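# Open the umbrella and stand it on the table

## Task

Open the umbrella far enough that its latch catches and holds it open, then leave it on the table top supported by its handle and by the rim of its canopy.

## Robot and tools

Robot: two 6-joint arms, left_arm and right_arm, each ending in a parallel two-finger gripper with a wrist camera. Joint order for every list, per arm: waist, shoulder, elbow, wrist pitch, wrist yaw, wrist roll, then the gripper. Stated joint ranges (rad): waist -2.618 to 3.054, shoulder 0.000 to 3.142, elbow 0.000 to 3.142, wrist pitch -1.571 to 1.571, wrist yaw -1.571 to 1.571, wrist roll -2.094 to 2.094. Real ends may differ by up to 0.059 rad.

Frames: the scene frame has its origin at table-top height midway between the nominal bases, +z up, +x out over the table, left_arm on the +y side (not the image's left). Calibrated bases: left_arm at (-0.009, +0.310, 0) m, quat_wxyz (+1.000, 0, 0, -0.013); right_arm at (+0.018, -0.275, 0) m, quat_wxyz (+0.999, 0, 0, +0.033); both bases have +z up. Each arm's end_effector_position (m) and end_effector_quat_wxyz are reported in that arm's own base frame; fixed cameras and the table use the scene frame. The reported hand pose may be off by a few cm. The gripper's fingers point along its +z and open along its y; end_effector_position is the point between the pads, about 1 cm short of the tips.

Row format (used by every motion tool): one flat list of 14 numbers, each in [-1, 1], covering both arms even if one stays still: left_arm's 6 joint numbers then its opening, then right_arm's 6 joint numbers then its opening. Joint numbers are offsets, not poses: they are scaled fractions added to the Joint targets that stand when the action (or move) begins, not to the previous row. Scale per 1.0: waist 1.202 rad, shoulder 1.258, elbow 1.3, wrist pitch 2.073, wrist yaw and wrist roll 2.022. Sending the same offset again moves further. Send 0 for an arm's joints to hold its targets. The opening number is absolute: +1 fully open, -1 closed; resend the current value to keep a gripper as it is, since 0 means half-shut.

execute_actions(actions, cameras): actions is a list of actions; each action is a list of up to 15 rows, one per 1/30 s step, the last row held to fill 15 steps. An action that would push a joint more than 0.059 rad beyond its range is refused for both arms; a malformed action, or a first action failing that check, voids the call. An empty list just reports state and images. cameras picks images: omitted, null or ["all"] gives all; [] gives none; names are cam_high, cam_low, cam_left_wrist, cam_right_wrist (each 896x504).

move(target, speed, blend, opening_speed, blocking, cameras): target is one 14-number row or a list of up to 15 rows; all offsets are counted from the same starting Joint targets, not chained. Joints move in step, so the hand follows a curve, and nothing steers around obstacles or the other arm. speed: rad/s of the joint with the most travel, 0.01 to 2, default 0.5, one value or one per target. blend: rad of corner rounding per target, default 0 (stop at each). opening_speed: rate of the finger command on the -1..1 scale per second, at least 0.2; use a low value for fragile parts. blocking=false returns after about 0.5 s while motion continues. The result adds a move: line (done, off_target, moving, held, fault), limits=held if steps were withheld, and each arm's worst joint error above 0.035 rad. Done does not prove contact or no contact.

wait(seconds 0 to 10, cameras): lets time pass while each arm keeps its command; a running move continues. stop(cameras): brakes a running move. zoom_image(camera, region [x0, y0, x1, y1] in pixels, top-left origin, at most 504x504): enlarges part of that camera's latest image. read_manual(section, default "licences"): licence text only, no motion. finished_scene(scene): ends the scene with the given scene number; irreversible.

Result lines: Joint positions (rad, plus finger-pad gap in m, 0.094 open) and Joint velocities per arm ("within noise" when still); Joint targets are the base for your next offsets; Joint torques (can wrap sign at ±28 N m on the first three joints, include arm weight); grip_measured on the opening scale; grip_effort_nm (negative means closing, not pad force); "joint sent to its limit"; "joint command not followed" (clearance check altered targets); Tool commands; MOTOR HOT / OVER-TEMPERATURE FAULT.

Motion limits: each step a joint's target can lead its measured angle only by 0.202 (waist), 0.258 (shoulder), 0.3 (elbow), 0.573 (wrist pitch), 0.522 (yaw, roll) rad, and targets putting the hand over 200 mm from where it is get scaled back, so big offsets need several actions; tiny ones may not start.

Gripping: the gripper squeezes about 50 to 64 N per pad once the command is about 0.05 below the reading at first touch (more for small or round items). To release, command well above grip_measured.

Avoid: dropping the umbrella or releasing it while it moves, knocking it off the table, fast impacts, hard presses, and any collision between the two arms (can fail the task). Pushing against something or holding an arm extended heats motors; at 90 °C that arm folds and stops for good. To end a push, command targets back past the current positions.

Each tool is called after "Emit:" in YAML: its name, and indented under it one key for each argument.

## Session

Emit:
execute_actions:
  actions: []

Emit:
zoom_image:
  camera: "cam_high"
  region: [300, 120, 650, 390]

Scene clock: 0.00 s.
left_arm: end_effector_position=(+0.5470, +0.0122, +0.4007) grip_measured=+1.000 grip_effort_nm=n/a end_effector_quat_wxyz=(+0.760, +0.317, +0.567, -0.009) | right_arm: end_effector_position=(+0.2406, +0.0140, +0.1990) grip_measured=+1.000 grip_effort_nm=n/a end_effector_quat_wxyz=(+0.640, +0.280, +0.713, -0.053)
Joint positions: left_arm=[0.246 1.825 1.521 0.518 0.756 0.349 0.094] | right_arm=[0.825 0.663 0.367 -0.259 1.234 0.82 0.094]
Joint velocities: within noise
Joint torques (N m): no reading
Motor temperatures (°C): left_arm=[34 34 38 34 32 31 30] | right_arm=[35 34 33 32 33 34 34]
Heat: left arm: 38 °C; right arm: 35 °C.
Joint targets: left_arm=[0.246 1.820 1.526 0.508 0.754 0.346] | right_arm=[0.825 0.659 0.374 -0.267 1.244 0.818]
Tool commands: left_gripper/opening=+1.0 right_gripper/opening=+1.0

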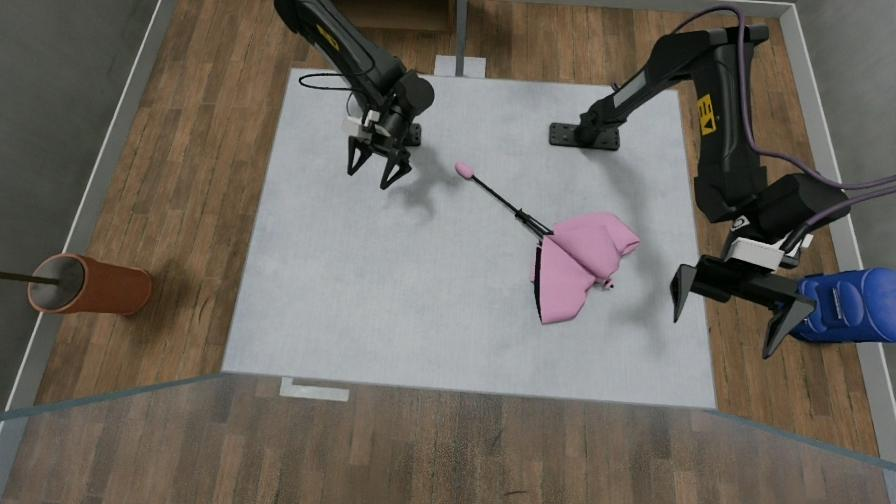

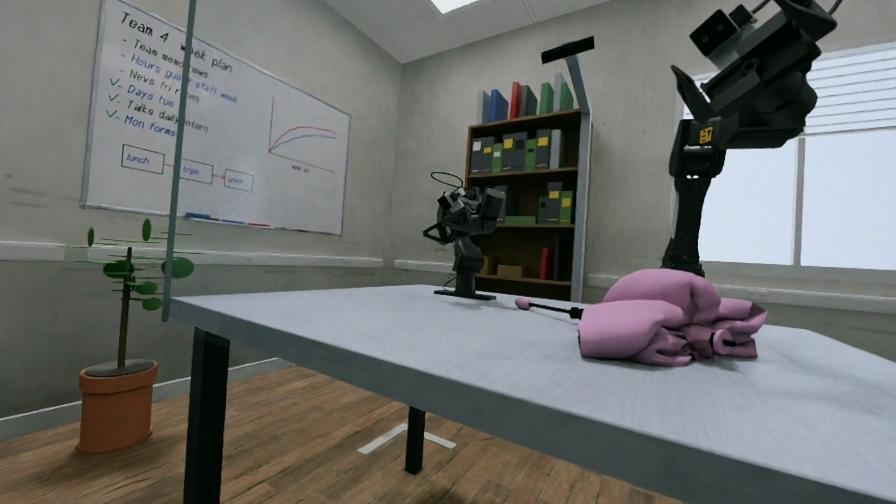

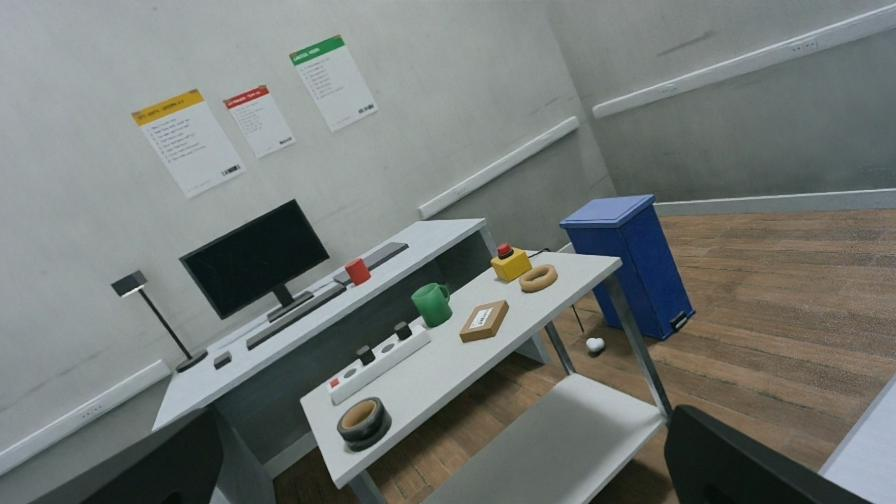

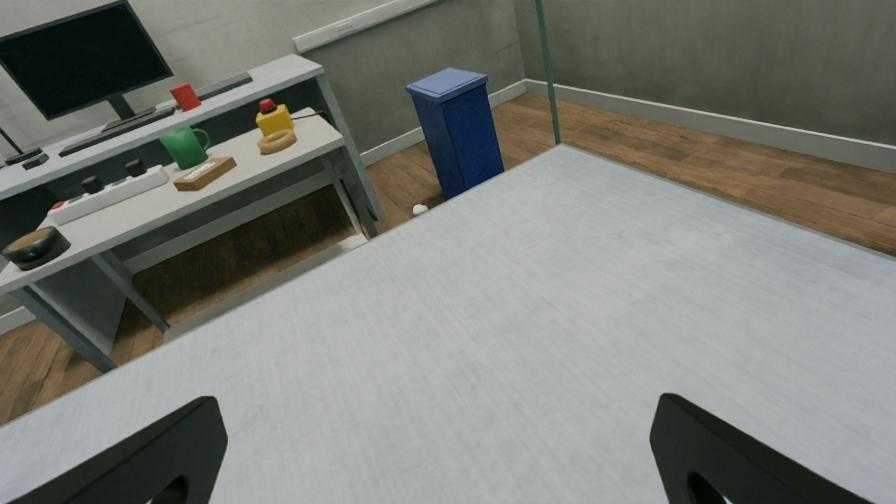

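Scaled by 1.440 from the camera's 896x504 image, which has a finer 1280x720 frame.

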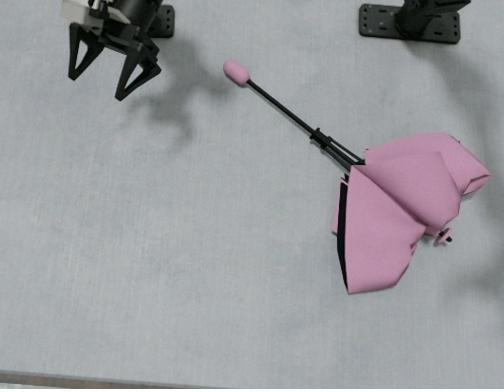

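Emit:
move:
  target: [0,0,0,0,0,0,1,0.13,0.83,0.9,-0.48,-0.523,-0.29,1]
  speed: 1.0
  cameras: []

Emit:
move:
  target: [0,0,0,0,0,0,1,0.0156,0.143,0.15,-0.088,-0.092,-0.05,1]
  speed: 0.8
  cameras: ["cam_high","cam_right_wrist"]

Scene clock: 14.00 s.
left_arm: end_effector_position=(+0.5470, +0.0122, +0.4007) grip_measured=+1.000 grip_effort_nm=-0.007 end_effector_quat_wxyz=(+0.760, +0.317, +0.567, -0.009) | right_arm: end_effector_position=(+0.2167, +0.2627, +0.1529) grip_measured=+1.000 grip_effort_nm=-0.042 end_effector_quat_wxyz=(+0.114, -0.352, +0.928, -0.038)
Joint positions: left_arm=[0.246 1.825 1.521 0.518 0.756 0.349 0.094] | right_arm=[0.979 1.692 1.511 -1.245 0.194 0.241 0.094]
Joint velocities: within noise
Joint torques (N m): left_arm=[0.02 -8.83 8.06 1.93 -0.12 0.01] | right_arm=[0.21 -5.72 9.52 0.46 0.06 -0.07]
Motor temperatures (°C): left_arm=[34 36 39 36 32 31 30] | right_arm=[35 34 34 33 33 34 34]
Heat: left arm: 39 °C; right arm: 35 °C.
Joint targets: left_arm=[0.246 1.820 1.526 0.508 0.754 0.346] | right_arm=[0.981 1.703 1.545 -1.262 0.187 0.231]
move: done
No camera images: "cameras" was empty.

Scene clock: 15.17 s.
left_arm: end_effector_position=(+0.5470, +0.0122, +0.4007) grip_measured=+1.000 grip_effort_nm=-0.007 end_effector_quat_wxyz=(+0.760, +0.317, +0.567, -0.009) | right_arm: end_effector_position=(+0.1878, +0.2885, +0.1421) grip_measured=+1.000 grip_effort_nm=-0.051 end_effector_quat_wxyz=(-0.005, -0.415, +0.910, -0.010)
Joint positions: left_arm=[0.246 1.825 1.521 0.518 0.756 0.349 0.094] | right_arm=[0.997 1.87 1.708 -1.428 0.012 0.141 0.094]
Joint velocities: within noise
Joint torques (N m): left_arm=[0.03 -8.83 8.08 1.95 -0.11 0.01] | right_arm=[0.31 -6.68 9.07 0.17 -0.09 -0.09]
Motor temperatures (°C): left_arm=[34 36 39 36 32 31 30] | right_arm=[35 34 34 33 33 34 34]
Heat: left arm: 39 °C; right arm: 35 °C.
Joint targets: left_arm=[0.246 1.820 1.526 0.508 0.754 0.346] | right_arm=[1.000 1.883 1.739 -1.444 0.001 0.130]
move: done
Images, in order (width x height): cam_high 896x504, cam_right_wrist 896x504.

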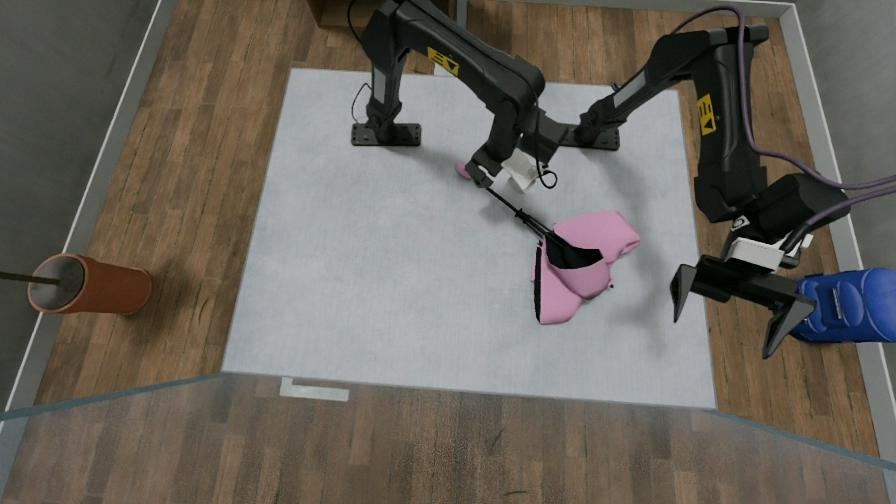

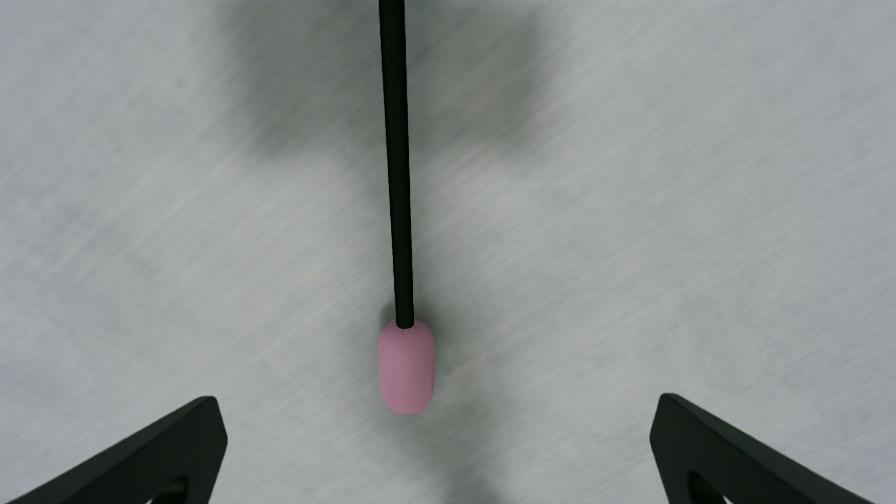

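Emit:
move:
  target:
    - [0,0,0,0,0,0,1,0.0466,-0.024,-0.3185,0.188,0,0.032,0.6]
    - [0,0,0,0,0,0,1,0.0466,0.019,-0.4027,0.267,0,0.032,0.6]
  speed: [0.5,0.25]
  blend: 0.05
  cameras: ["cam_right_wrist"]

Scene clock: 22.50 s.
left_arm: end_effector_position=(+0.5470, +0.0122, +0.4007) grip_measured=+1.000 grip_effort_nm=-0.007 end_effector_quat_wxyz=(+0.760, +0.317, +0.567, -0.009) | right_arm: end_effector_position=(+0.1662, +0.2889, +0.0175) grip_measured=+0.602 grip_effort_nm=-0.139 end_effector_quat_wxyz=(+0.003, -0.420, +0.908, -0.004)
Joint positions: left_arm=[0.246 1.825 1.521 0.518 0.756 0.349 0.094] | right_arm=[1.051 1.892 1.231 -0.91 0.011 0.185 0.075]
Joint velocities: within noise
Joint torques (N m): left_arm=[0.05 -8.8 8.09 1.94 -0.11 0] | right_arm=[0.46 -6.42 4.66 0.52 -0.07 0.12]
Motor temperatures (°C): left_arm=[34 37 40 37 32 31 30] | right_arm=[35 35 34 32 33 34 34]
Heat: left arm: 40 °C; right arm: 35 °C.
Joint targets: left_arm=[0.246 1.820 1.526 0.508 0.754 0.346] | right_arm=[1.056 1.907 1.216 -0.891 0.001 0.195]
move: done
Images, in order (width x height): cam_right_wrist 896x504.

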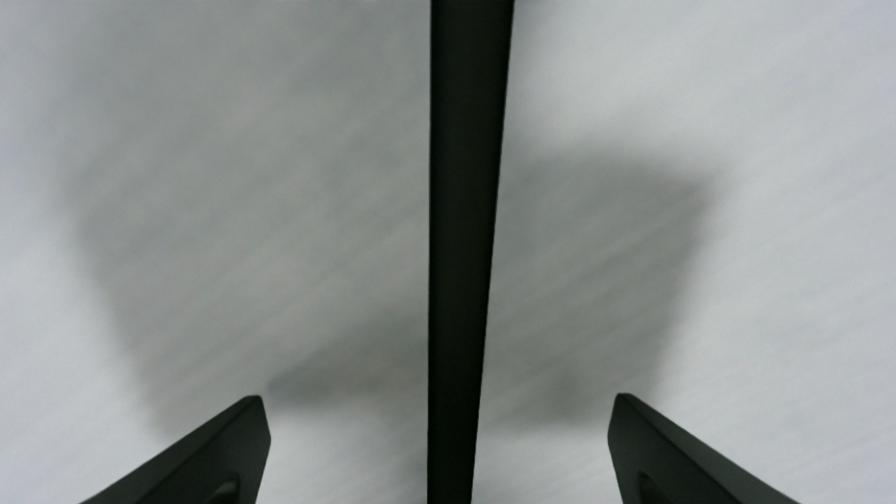

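Emit:
move:
  target: [0,0,0,0,0,0,1,0.0,0,0,0,0,0.038,-1]
  opening_speed: 0.8
  cameras: ["cam_right_wrist"]

Scene clock: 25.97 s.
left_arm: end_effector_position=(+0.5470, +0.0122, +0.4007) grip_measured=+1.000 grip_effort_nm=-0.012 end_effector_quat_wxyz=(+0.760, +0.317, +0.567, -0.009) | right_arm: end_effector_position=(+0.1648, +0.2907, +0.0175) grip_measured=-0.829 grip_effort_nm=-1.053 end_effector_quat_wxyz=(+0.003, -0.387, +0.922, -0.001)
Joint positions: left_arm=[0.246 1.825 1.521 0.518 0.756 0.349 0.094] | right_arm=[1.055 1.892 1.231 -0.906 0.005 0.261 0.008]
Joint velocities: within noise
Joint torques (N m): left_arm=[0.05 -8.83 8.08 1.94 -0.11 0] | right_arm=[0.13 -6.39 4.63 0.52 -0.03 0.12]
Motor temperatures (°C): left_arm=[34 37 40 37 32 31 30] | right_arm=[35 35 34 32 33 34 34]
Heat: left arm: 40 °C; right arm: 35 °C.
Joint targets: left_arm=[0.246 1.820 1.526 0.508 0.754 0.346] | right_arm=[1.056 1.907 1.216 -0.891 0.001 0.272]
move: done
Images, in order (width x height): cam_right_wrist 896x504.

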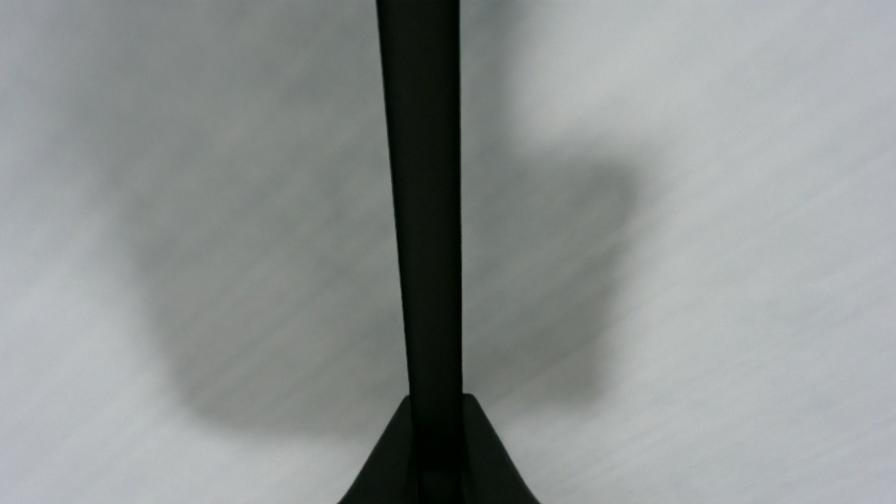

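Emit:
move:
  target:
    - [0,0,0,0,0,0,1,-0.022,-0.036,0.0415,-0.048,0,0.261,-1]
    - [0,0,0,0,0,0,1,-0.0466,-0.0715,-0.035,-0.019,0,0.516,-1]
    - [0.043,0.053,-0.339,0.2025,0.131,0.384,1,0.1614,-0.1876,0.056,-0.1336,0.212,0.637,-1]
    - [0.0865,0.107,-0.678,0.405,0.2616,0.7676,1,0.1614,-0.205,0.2215,-0.248,0.212,0.637,-1]
  speed: [0.6,0.6,0.45,0.5]
  blend: 0.08

Scene clock: 39.73 s.
left_arm: end_effector_position=(+0.4000, -0.0377, +0.1573) grip_measured=+1.000 grip_effort_nm=-0.017 end_effector_quat_wxyz=(+0.621, +0.694, +0.082, +0.354) | right_arm: end_effector_position=(+0.1514, +0.2603, +0.1490) grip_measured=-0.830 grip_effort_nm=-1.062 end_effector_quat_wxyz=(+0.170, +0.145, +0.974, -0.044)
Joint positions: left_arm=[0.342 1.936 0.659 1.355 1.277 1.898 0.094] | right_arm=[1.246 1.685 1.466 -1.382 0.352 1.548 0.008]
Joint velocities: within noise
Joint torques (N m): left_arm=[0.7 -5.46 3.44 1.69 0.01 0.04] | right_arm=[0.39 -9.05 9.65 0.11 1.09 0.14]
Motor temperatures (°C): left_arm=[34 37 40 38 32 31 30] | right_arm=[34 35 34 32 33 34 35]
Heat: left arm: 40 °C; right arm: 35 °C.
Joint targets: left_arm=[0.350 1.955 0.645 1.348 1.283 1.898] | right_arm=[1.250 1.649 1.504 -1.405 0.430 1.560]
move: off_target (right_arm); right_arm: the wrist yaw is farthest, 0.078 rad from its target

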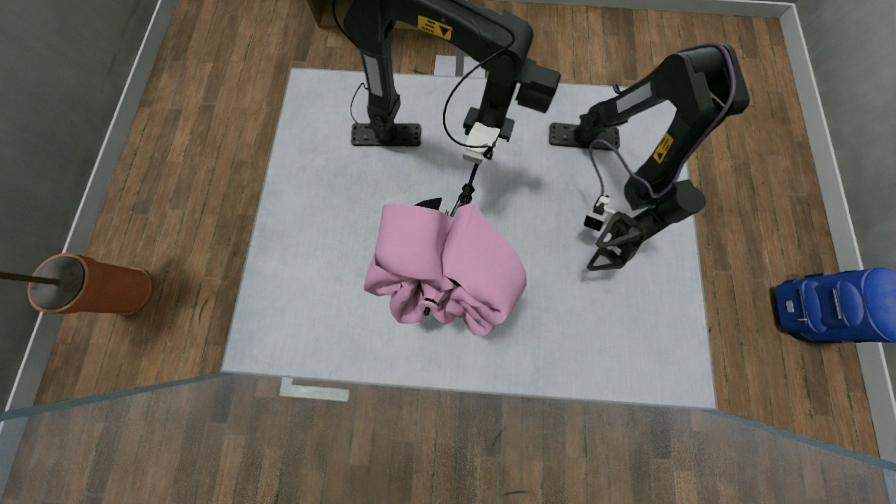

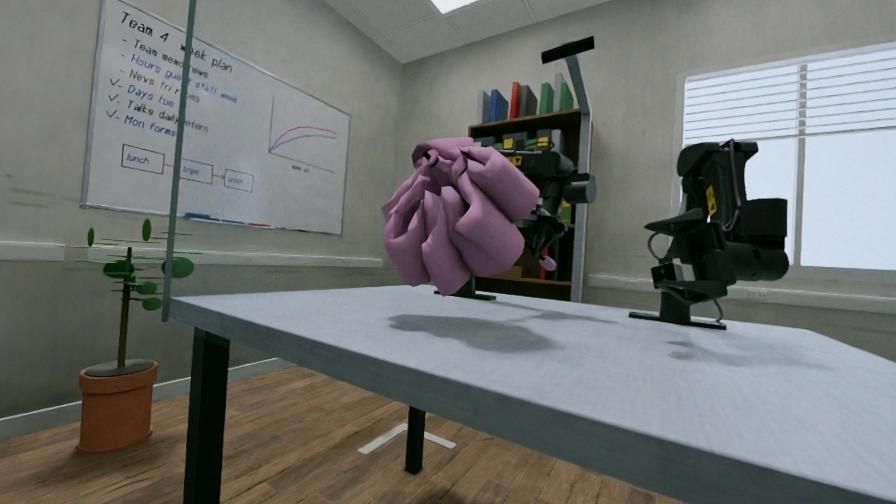

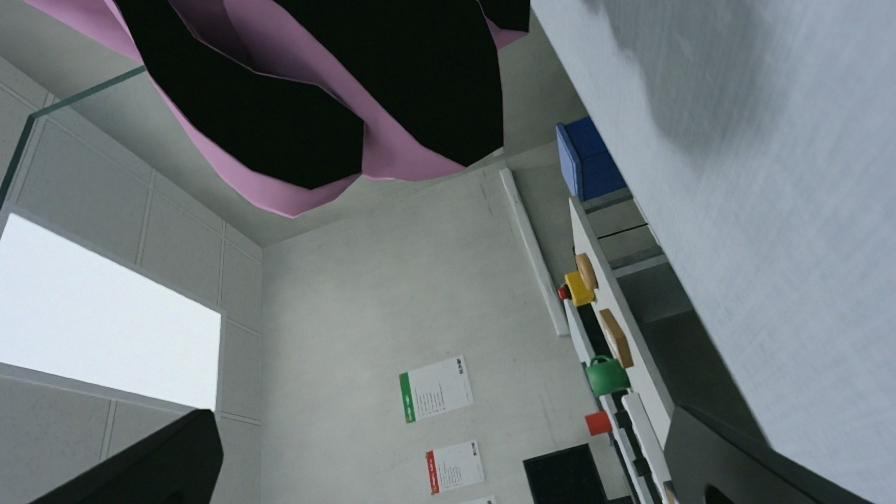

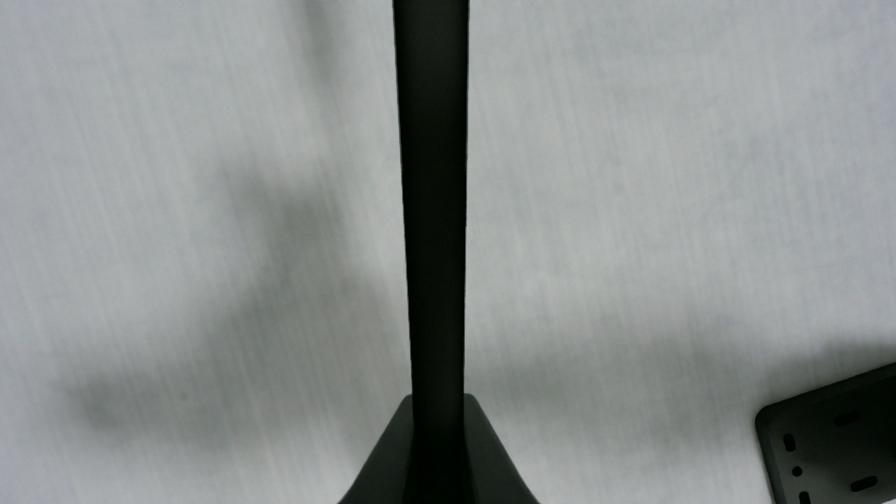

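Emit:
move:
  target: [-0.4626,-0.1804,0.0485,-0.1457,0,0,1,0,0,0,0,0,0,-1]
  speed: 0.6
  cameras: ["cam_left_wrist","cam_high"]

Scene clock: 44.60 s.
left_arm: end_effector_position=(+0.3169, -0.2403, +0.1964) grip_measured=+1.000 grip_effort_nm=-0.017 end_effector_quat_wxyz=(+0.693, +0.700, -0.092, +0.150) | right_arm: end_effector_position=(+0.1514, +0.2601, +0.1490) grip_measured=-0.830 grip_effort_nm=-1.067 end_effector_quat_wxyz=(+0.170, +0.145, +0.974, -0.045)
Joint positions: left_arm=[-0.208 1.746 0.687 1.074 1.281 1.899 0.094] | right_arm=[1.246 1.685 1.466 -1.382 0.352 1.548 0.008]
Joint velocities: within noise
Joint torques (N m): left_arm=[0.14 -7.53 7.27 1.53 0.01 0.03] | right_arm=[0.44 -9.03 9.61 0.11 1.09 0.13]
Motor temperatures (°C): left_arm=[34 37 39 38 32 31 30] | right_arm=[34 36 34 32 34 34 35]
Heat: left arm: 39 °C; right arm: 36 °C.
Joint targets: left_arm=[-0.207 1.728 0.708 1.046 1.283 1.898] | right_arm=[1.250 1.649 1.504 -1.405 0.430 1.560]
move: off_target (right_arm); right_arm: the wrist yaw is farthest, 0.078 rad from its target
Images, in order (width x height): cam_high 896x504, cam_left_wrist 896x504.

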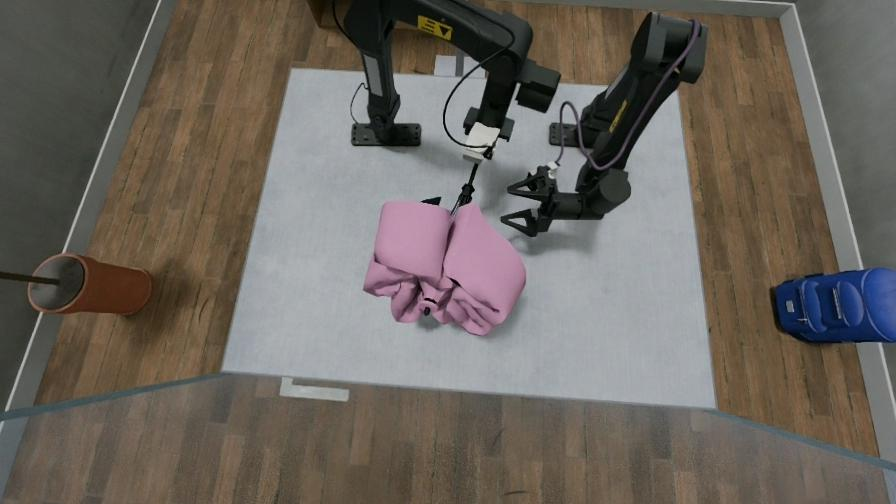

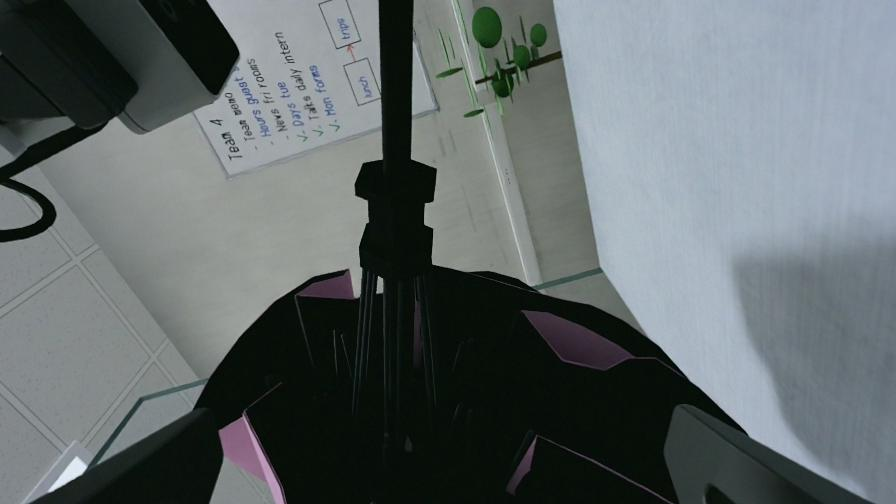

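Emit:
move:
  target: [-0.184,0.056,0.092,-0.034,-0.11,0.033,1,0,0,0,0,0,0,-1]
  speed: 0.3
  cameras: ["cam_left_wrist"]

Scene clock: 56.87 s.
left_arm: end_effector_position=(+0.3166, -0.3140, +0.2117) grip_measured=+1.000 grip_effort_nm=-0.017 end_effector_quat_wxyz=(+0.690, +0.693, -0.119, +0.174) | right_arm: end_effector_position=(+0.1514, +0.2600, +0.1490) grip_measured=-0.830 grip_effort_nm=-1.062 end_effector_quat_wxyz=(+0.170, +0.145, +0.974, -0.045)
Joint positions: left_arm=[-0.426 1.779 0.804 1.001 1.067 1.965 0.094] | right_arm=[1.246 1.685 1.466 -1.383 0.352 1.548 0.008]
Joint velocities: within noise
Joint torques (N m): left_arm=[-0.1 -5.48 8.01 1.69 -0.09 0.05] | right_arm=[0.38 -9.05 9.59 0.11 1.1 0.14]
Motor temperatures (°C): left_arm=[34 36 40 37 32 31 30] | right_arm=[34 36 35 32 34 34 35]
Heat: left arm: 40 °C; right arm: 36 °C.
Joint targets: left_arm=[-0.428 1.798 0.827 0.975 1.060 1.965] | right_arm=[1.250 1.649 1.504 -1.405 0.430 1.560]
move: off_target (right_arm); right_arm: the wrist yaw is farthest, 0.078 rad from its target
Images, in order (width x height): cam_left_wrist 896x504.

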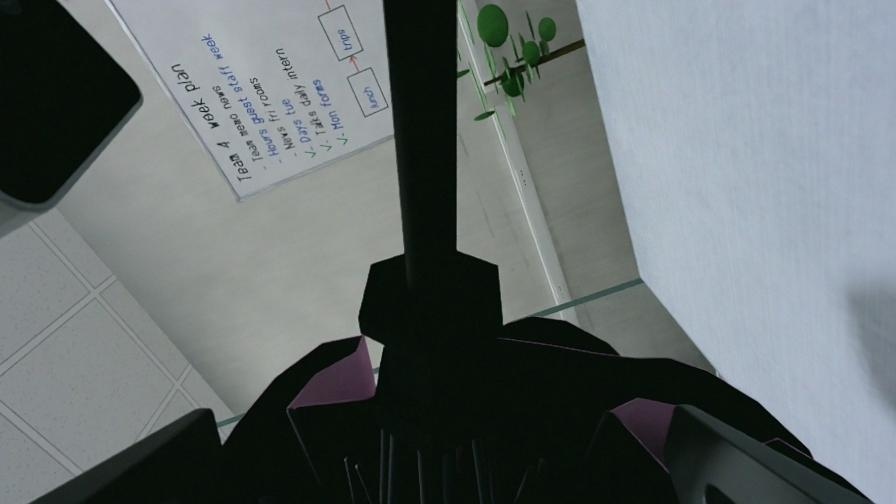

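Emit:
move:
  target: [-0.0616,0.019,0.0315,-0.008,-0.036,0,1,0,0,0,0,0,0,-1]
  speed: 0.2
  cameras: ["cam_left_wrist"]

Scene clock: 59.50 s.
left_arm: end_effector_position=(+0.3141, -0.3395, +0.2139) grip_measured=+1.000 grip_effort_nm=-0.002 end_effector_quat_wxyz=(+0.690, +0.692, -0.118, +0.174) | right_arm: end_effector_position=(+0.1514, +0.2600, +0.1490) grip_measured=-0.830 grip_effort_nm=-1.057 end_effector_quat_wxyz=(+0.170, +0.145, +0.974, -0.045)
Joint positions: left_arm=[-0.498 1.802 0.844 0.984 0.994 1.965 0.094] | right_arm=[1.246 1.685 1.466 -1.383 0.352 1.548 0.008]
Joint velocities: within noise
Joint torques (N m): left_arm=[-0.32 -5.71 8.2 1.75 -0.07 0.04] | right_arm=[0.46 -9.03 9.61 0.11 1.1 0.14]
Motor temperatures (°C): left_arm=[34 36 40 38 32 31 30] | right_arm=[34 36 35 32 34 34 35]
Heat: left arm: 40 °C; right arm: 36 °C.
Joint targets: left_arm=[-0.502 1.822 0.868 0.959 0.987 1.965] | right_arm=[1.250 1.649 1.504 -1.405 0.430 1.560]
move: off_target (right_arm); right_arm: the wrist yaw is farthest, 0.078 rad from its target
Images, in order (width x height): cam_left_wrist 896x504.

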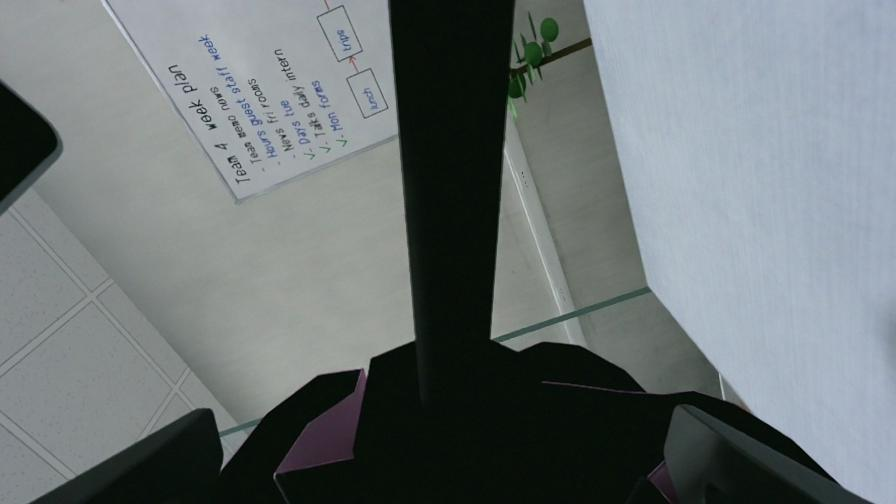

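Emit:
move:
  target: [0,0,0,0,0,0,-1,0,0,0,0,0,0,-1]
  opening_speed: 0.7
  cameras: ["cam_left_wrist"]

Scene clock: 63.77 s.
left_arm: end_effector_position=(+0.3143, -0.3395, +0.2133) grip_measured=-0.497 grip_effort_nm=-1.033 end_effector_quat_wxyz=(+0.690, +0.693, -0.117, +0.174) | right_arm: end_effector_position=(+0.1517, +0.2598, +0.1491) grip_measured=-0.830 grip_effort_nm=-1.067 end_effector_quat_wxyz=(+0.171, +0.145, +0.973, -0.045)
Joint positions: left_arm=[-0.498 1.802 0.844 0.981 0.993 1.966 0.024] | right_arm=[1.246 1.685 1.466 -1.383 0.354 1.548 0.008]
Joint velocities: within noise
Joint torques (N m): left_arm=[-0.31 -5.71 8.18 1.77 -0.07 0.03] | right_arm=[0.4 -9.06 9.62 0.1 1.08 0.13]
Motor temperatures (°C): left_arm=[34 36 41 38 32 31 30] | right_arm=[34 36 35 32 34 34 35]
Heat: left arm: 41 °C; right arm: 36 °C.
Joint targets: left_arm=[-0.502 1.822 0.868 0.959 0.987 1.965] | right_arm=[1.250 1.649 1.504 -1.405 0.430 1.560]
move: off_target (right_arm); right_arm: the wrist yaw is farthest, 0.076 rad from its target
Images, in order (width x height): cam_left_wrist 896x504.

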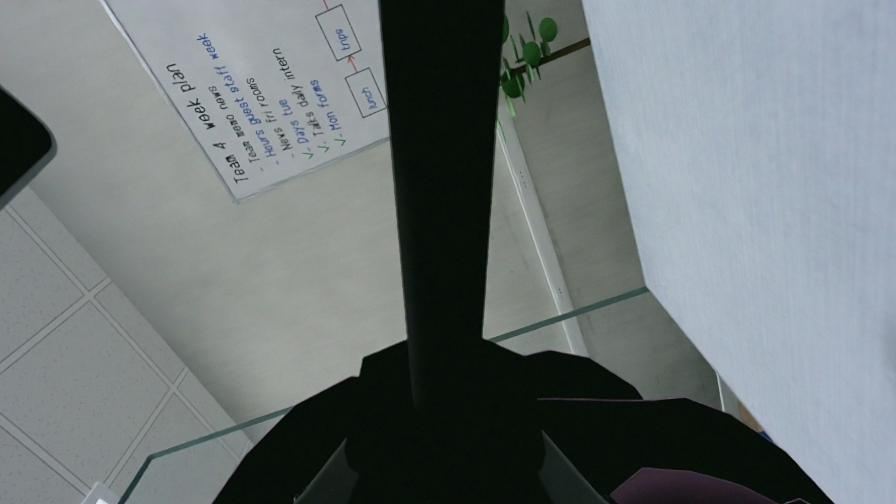

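Emit:
move:
  target: [0.0566,0.0707,0.2277,-0.0478,-0.1103,-0.017,-1,0.074,0.004,0.016,-0.017,-0.124,0,-1]
  speed: 0.15

Scene clock: 75.03 s.
left_arm: end_effector_position=(+0.3377, -0.3604, +0.2216) grip_measured=-0.489 grip_effort_nm=-1.038 end_effector_quat_wxyz=(+0.690, +0.706, -0.114, +0.113) | right_arm: end_effector_position=(+0.1612, +0.2506, +0.1674) grip_measured=-0.830 grip_effort_nm=-1.067 end_effector_quat_wxyz=(+0.214, +0.152, +0.963, -0.054)
Joint positions: left_arm=[-0.498 1.892 1.063 0.781 1.071 1.935 0.024] | right_arm=[1.255 1.672 1.499 -1.441 0.443 1.577 0.008]
Joint velocities: within noise
Joint torques (N m): left_arm=[5.6 -6.8 15.05 2.81 -2.98 0.01] | right_arm=[8.36 -7.46 8.44 0.29 -2.67 -0.12]
Motor temperatures (°C): left_arm=[34 36 42 39 33 31 31] | right_arm=[35 36 35 32 35 34 36]
Heat: left arm: 42 °C; right arm: 36 °C.
Joint targets: left_arm=[-0.434 1.911 1.164 0.860 0.764 1.930] | right_arm=[1.339 1.654 1.524 -1.440 0.179 1.560]
move: off_target (left_arm, right_arm); left_arm: the wrist yaw is farthest, 0.307 rad from its target; right_arm: the wrist yaw is farthest, 0.264 rad from its target

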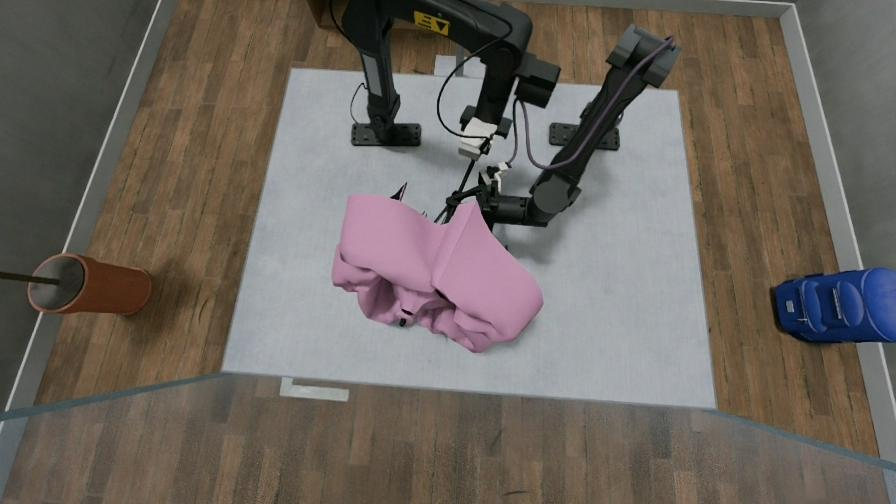

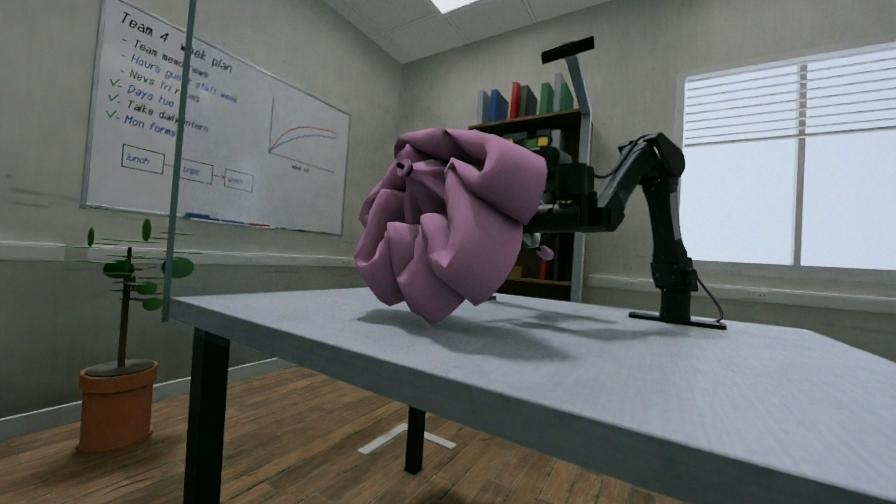

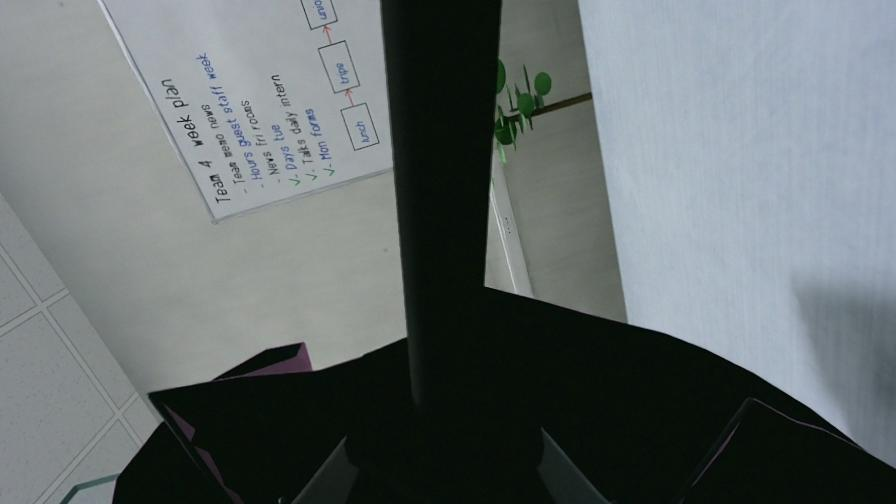

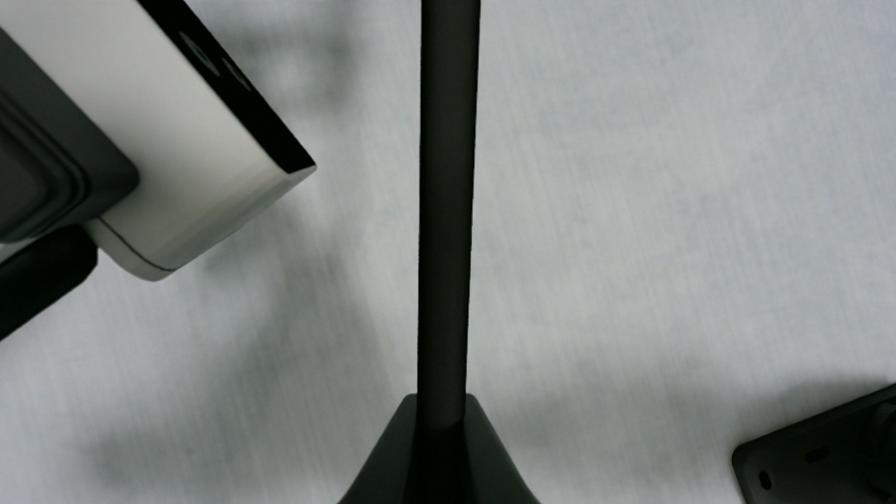

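Emit:
move:
  target: [0.0366,0.066,0.225,-0.02,-0.0742,-0.006,-1,0.063,0,0.028,-0.0145,-0.013,0,-1]
  speed: 0.15

Scene clock: 79.50 s.
left_arm: end_effector_position=(+0.3957, -0.3634, +0.3476) grip_measured=-0.492 grip_effort_nm=-1.033 end_effector_quat_wxyz=(+0.723, +0.620, -0.155, +0.263) | right_arm: end_effector_position=(+0.1503, +0.2539, +0.1920) grip_measured=-0.830 grip_effort_nm=-1.067 end_effector_quat_wxyz=(+0.252, +0.119, +0.959, -0.047)
Joint positions: left_arm=[-0.467 1.936 1.401 0.869 0.974 1.885 0.024] | right_arm=[1.336 1.653 1.553 -1.512 0.516 1.593 0.008]
Joint velocities: within noise
Joint torques (N m): left_arm=[6.75 -4.92 11.85 1.3 -3.69 0.43] | right_arm=[7.88 -5.76 6.79 0.69 -3.75 -0.31]
Motor temperatures (°C): left_arm=[34 36 43 40 36 31 31] | right_arm=[35 36 35 32 37 34 36]
Heat: left arm: 43 °C; right arm: 37 °C.
Joint targets: left_arm=[-0.390 1.994 1.457 0.818 0.615 1.918] | right_arm=[1.415 1.654 1.561 -1.470 0.153 1.560]
move: off_target (left_arm, right_arm); left_arm: the wrist yaw is farthest, 0.360 rad from its target; right_arm: the wrist yaw is farthest, 0.364 rad from its target

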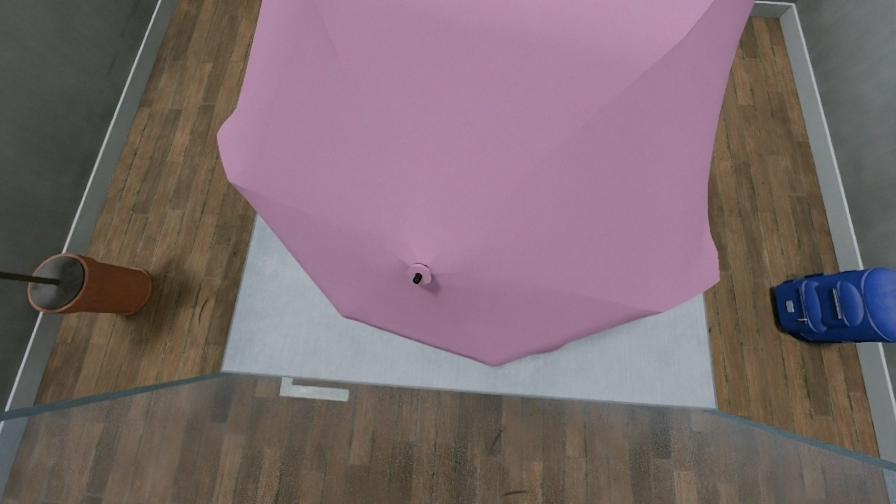

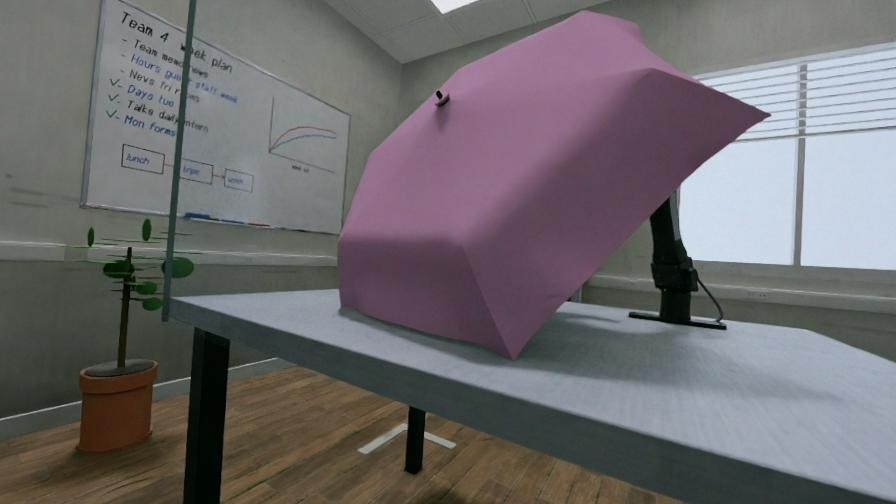

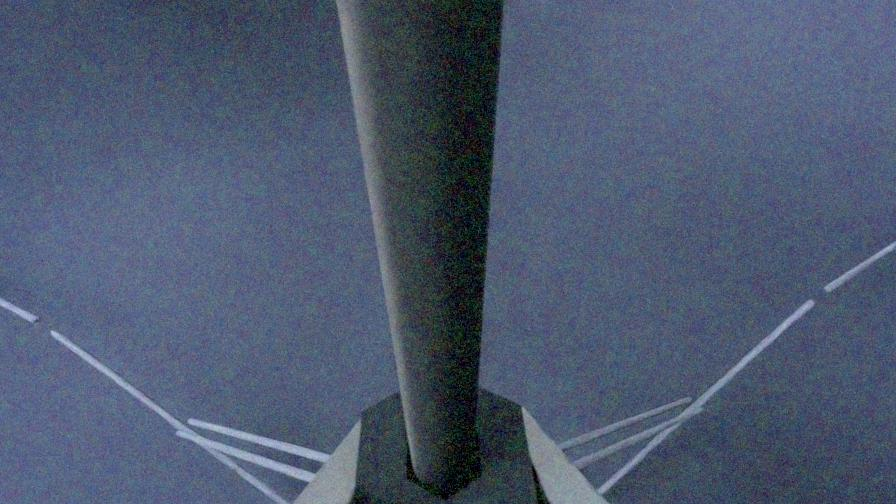

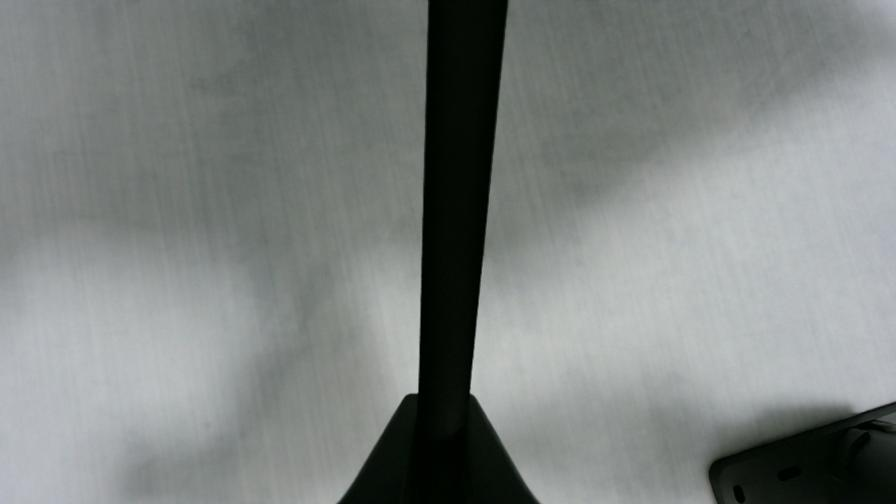

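Emit:
move:
  target: [0.008,0.078,0.178,-0.065,-0.01,0,-1,0.012,0,0.01,0,0,0,-1]
  speed: 0.12

Emit:
zoom_image:
  camera: "cam_left_wrist"
  region: [300, 280, 604, 504]

Scene clock: 85.73 s.
left_arm: end_effector_position=(+0.4282, -0.3702, +0.3885) grip_measured=-0.493 grip_effort_nm=-1.033 end_effector_quat_wxyz=(+0.727, +0.606, -0.149, +0.286) | right_arm: end_effector_position=(+0.1446, +0.2560, +0.1979) grip_measured=-0.830 grip_effort_nm=-1.062 end_effector_quat_wxyz=(+0.253, +0.113, +0.960, -0.038)
Joint positions: left_arm=[-0.457 2.023 1.65 0.759 0.944 1.87 0.024] | right_arm=[1.357 1.642 1.566 -1.524 0.516 1.599 0.008]
Joint velocities: within noise
Joint torques (N m): left_arm=[6.68 -4.92 10.61 1.03 -3.61 0.59] | right_arm=[7.2 -4.86 6.84 0.82 -3.75 -0.38]
Motor temperatures (°C): left_arm=[35 36 43 39 41 31 32] | right_arm=[35 36 35 32 41 34 36]
Heat: left arm: 43 °C; right arm: 41 °C.
Joint targets: left_arm=[-0.380 2.093 1.688 0.684 0.594 1.918] | right_arm=[1.429 1.654 1.574 -1.470 0.153 1.560]
move: off_target (left_arm, right_arm); left_arm: the wrist yaw is farthest, 0.349 rad from its target; right_arm: the wrist yaw is farthest, 0.363 rad from its target

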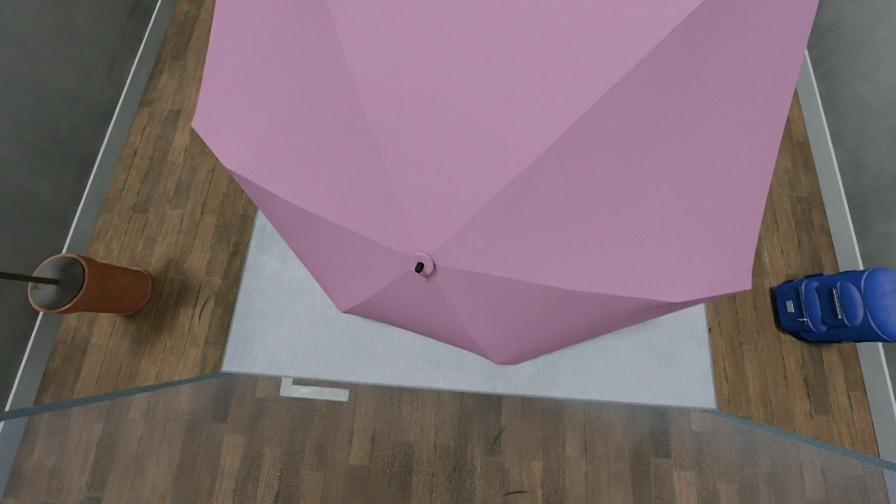

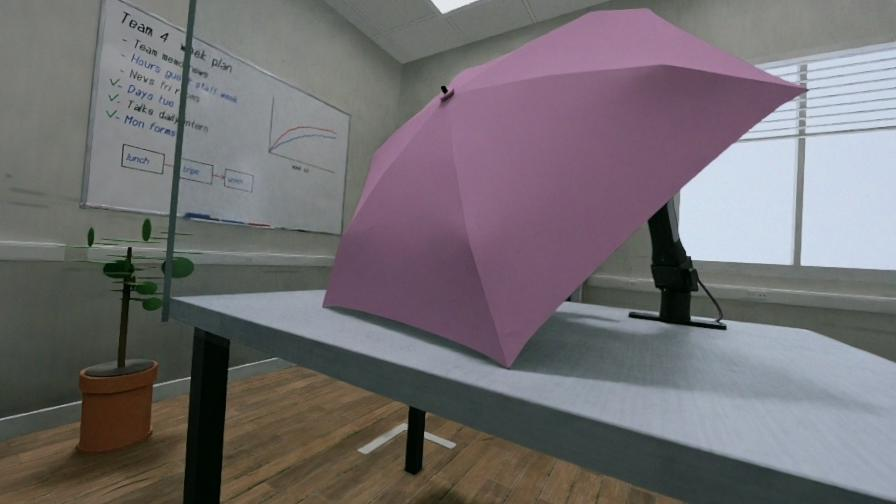

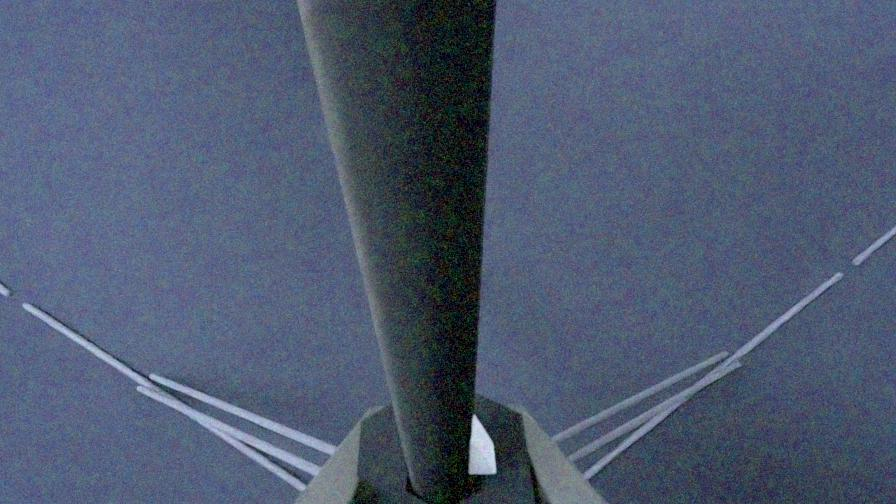

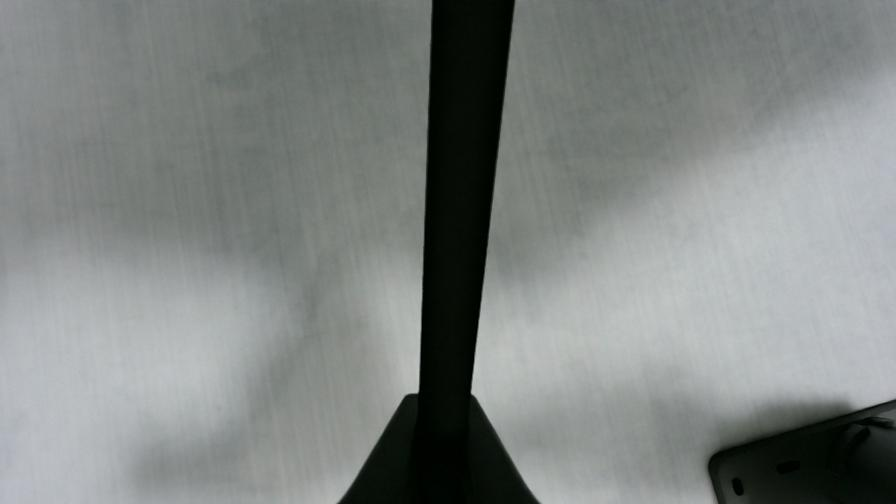

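Scaled by 1.658 from the camera's 896x504 image, which has a finer 1280x720 frame.

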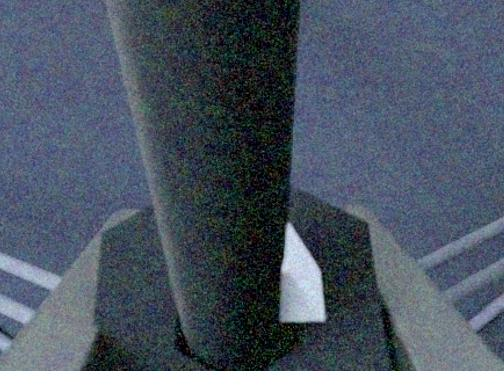

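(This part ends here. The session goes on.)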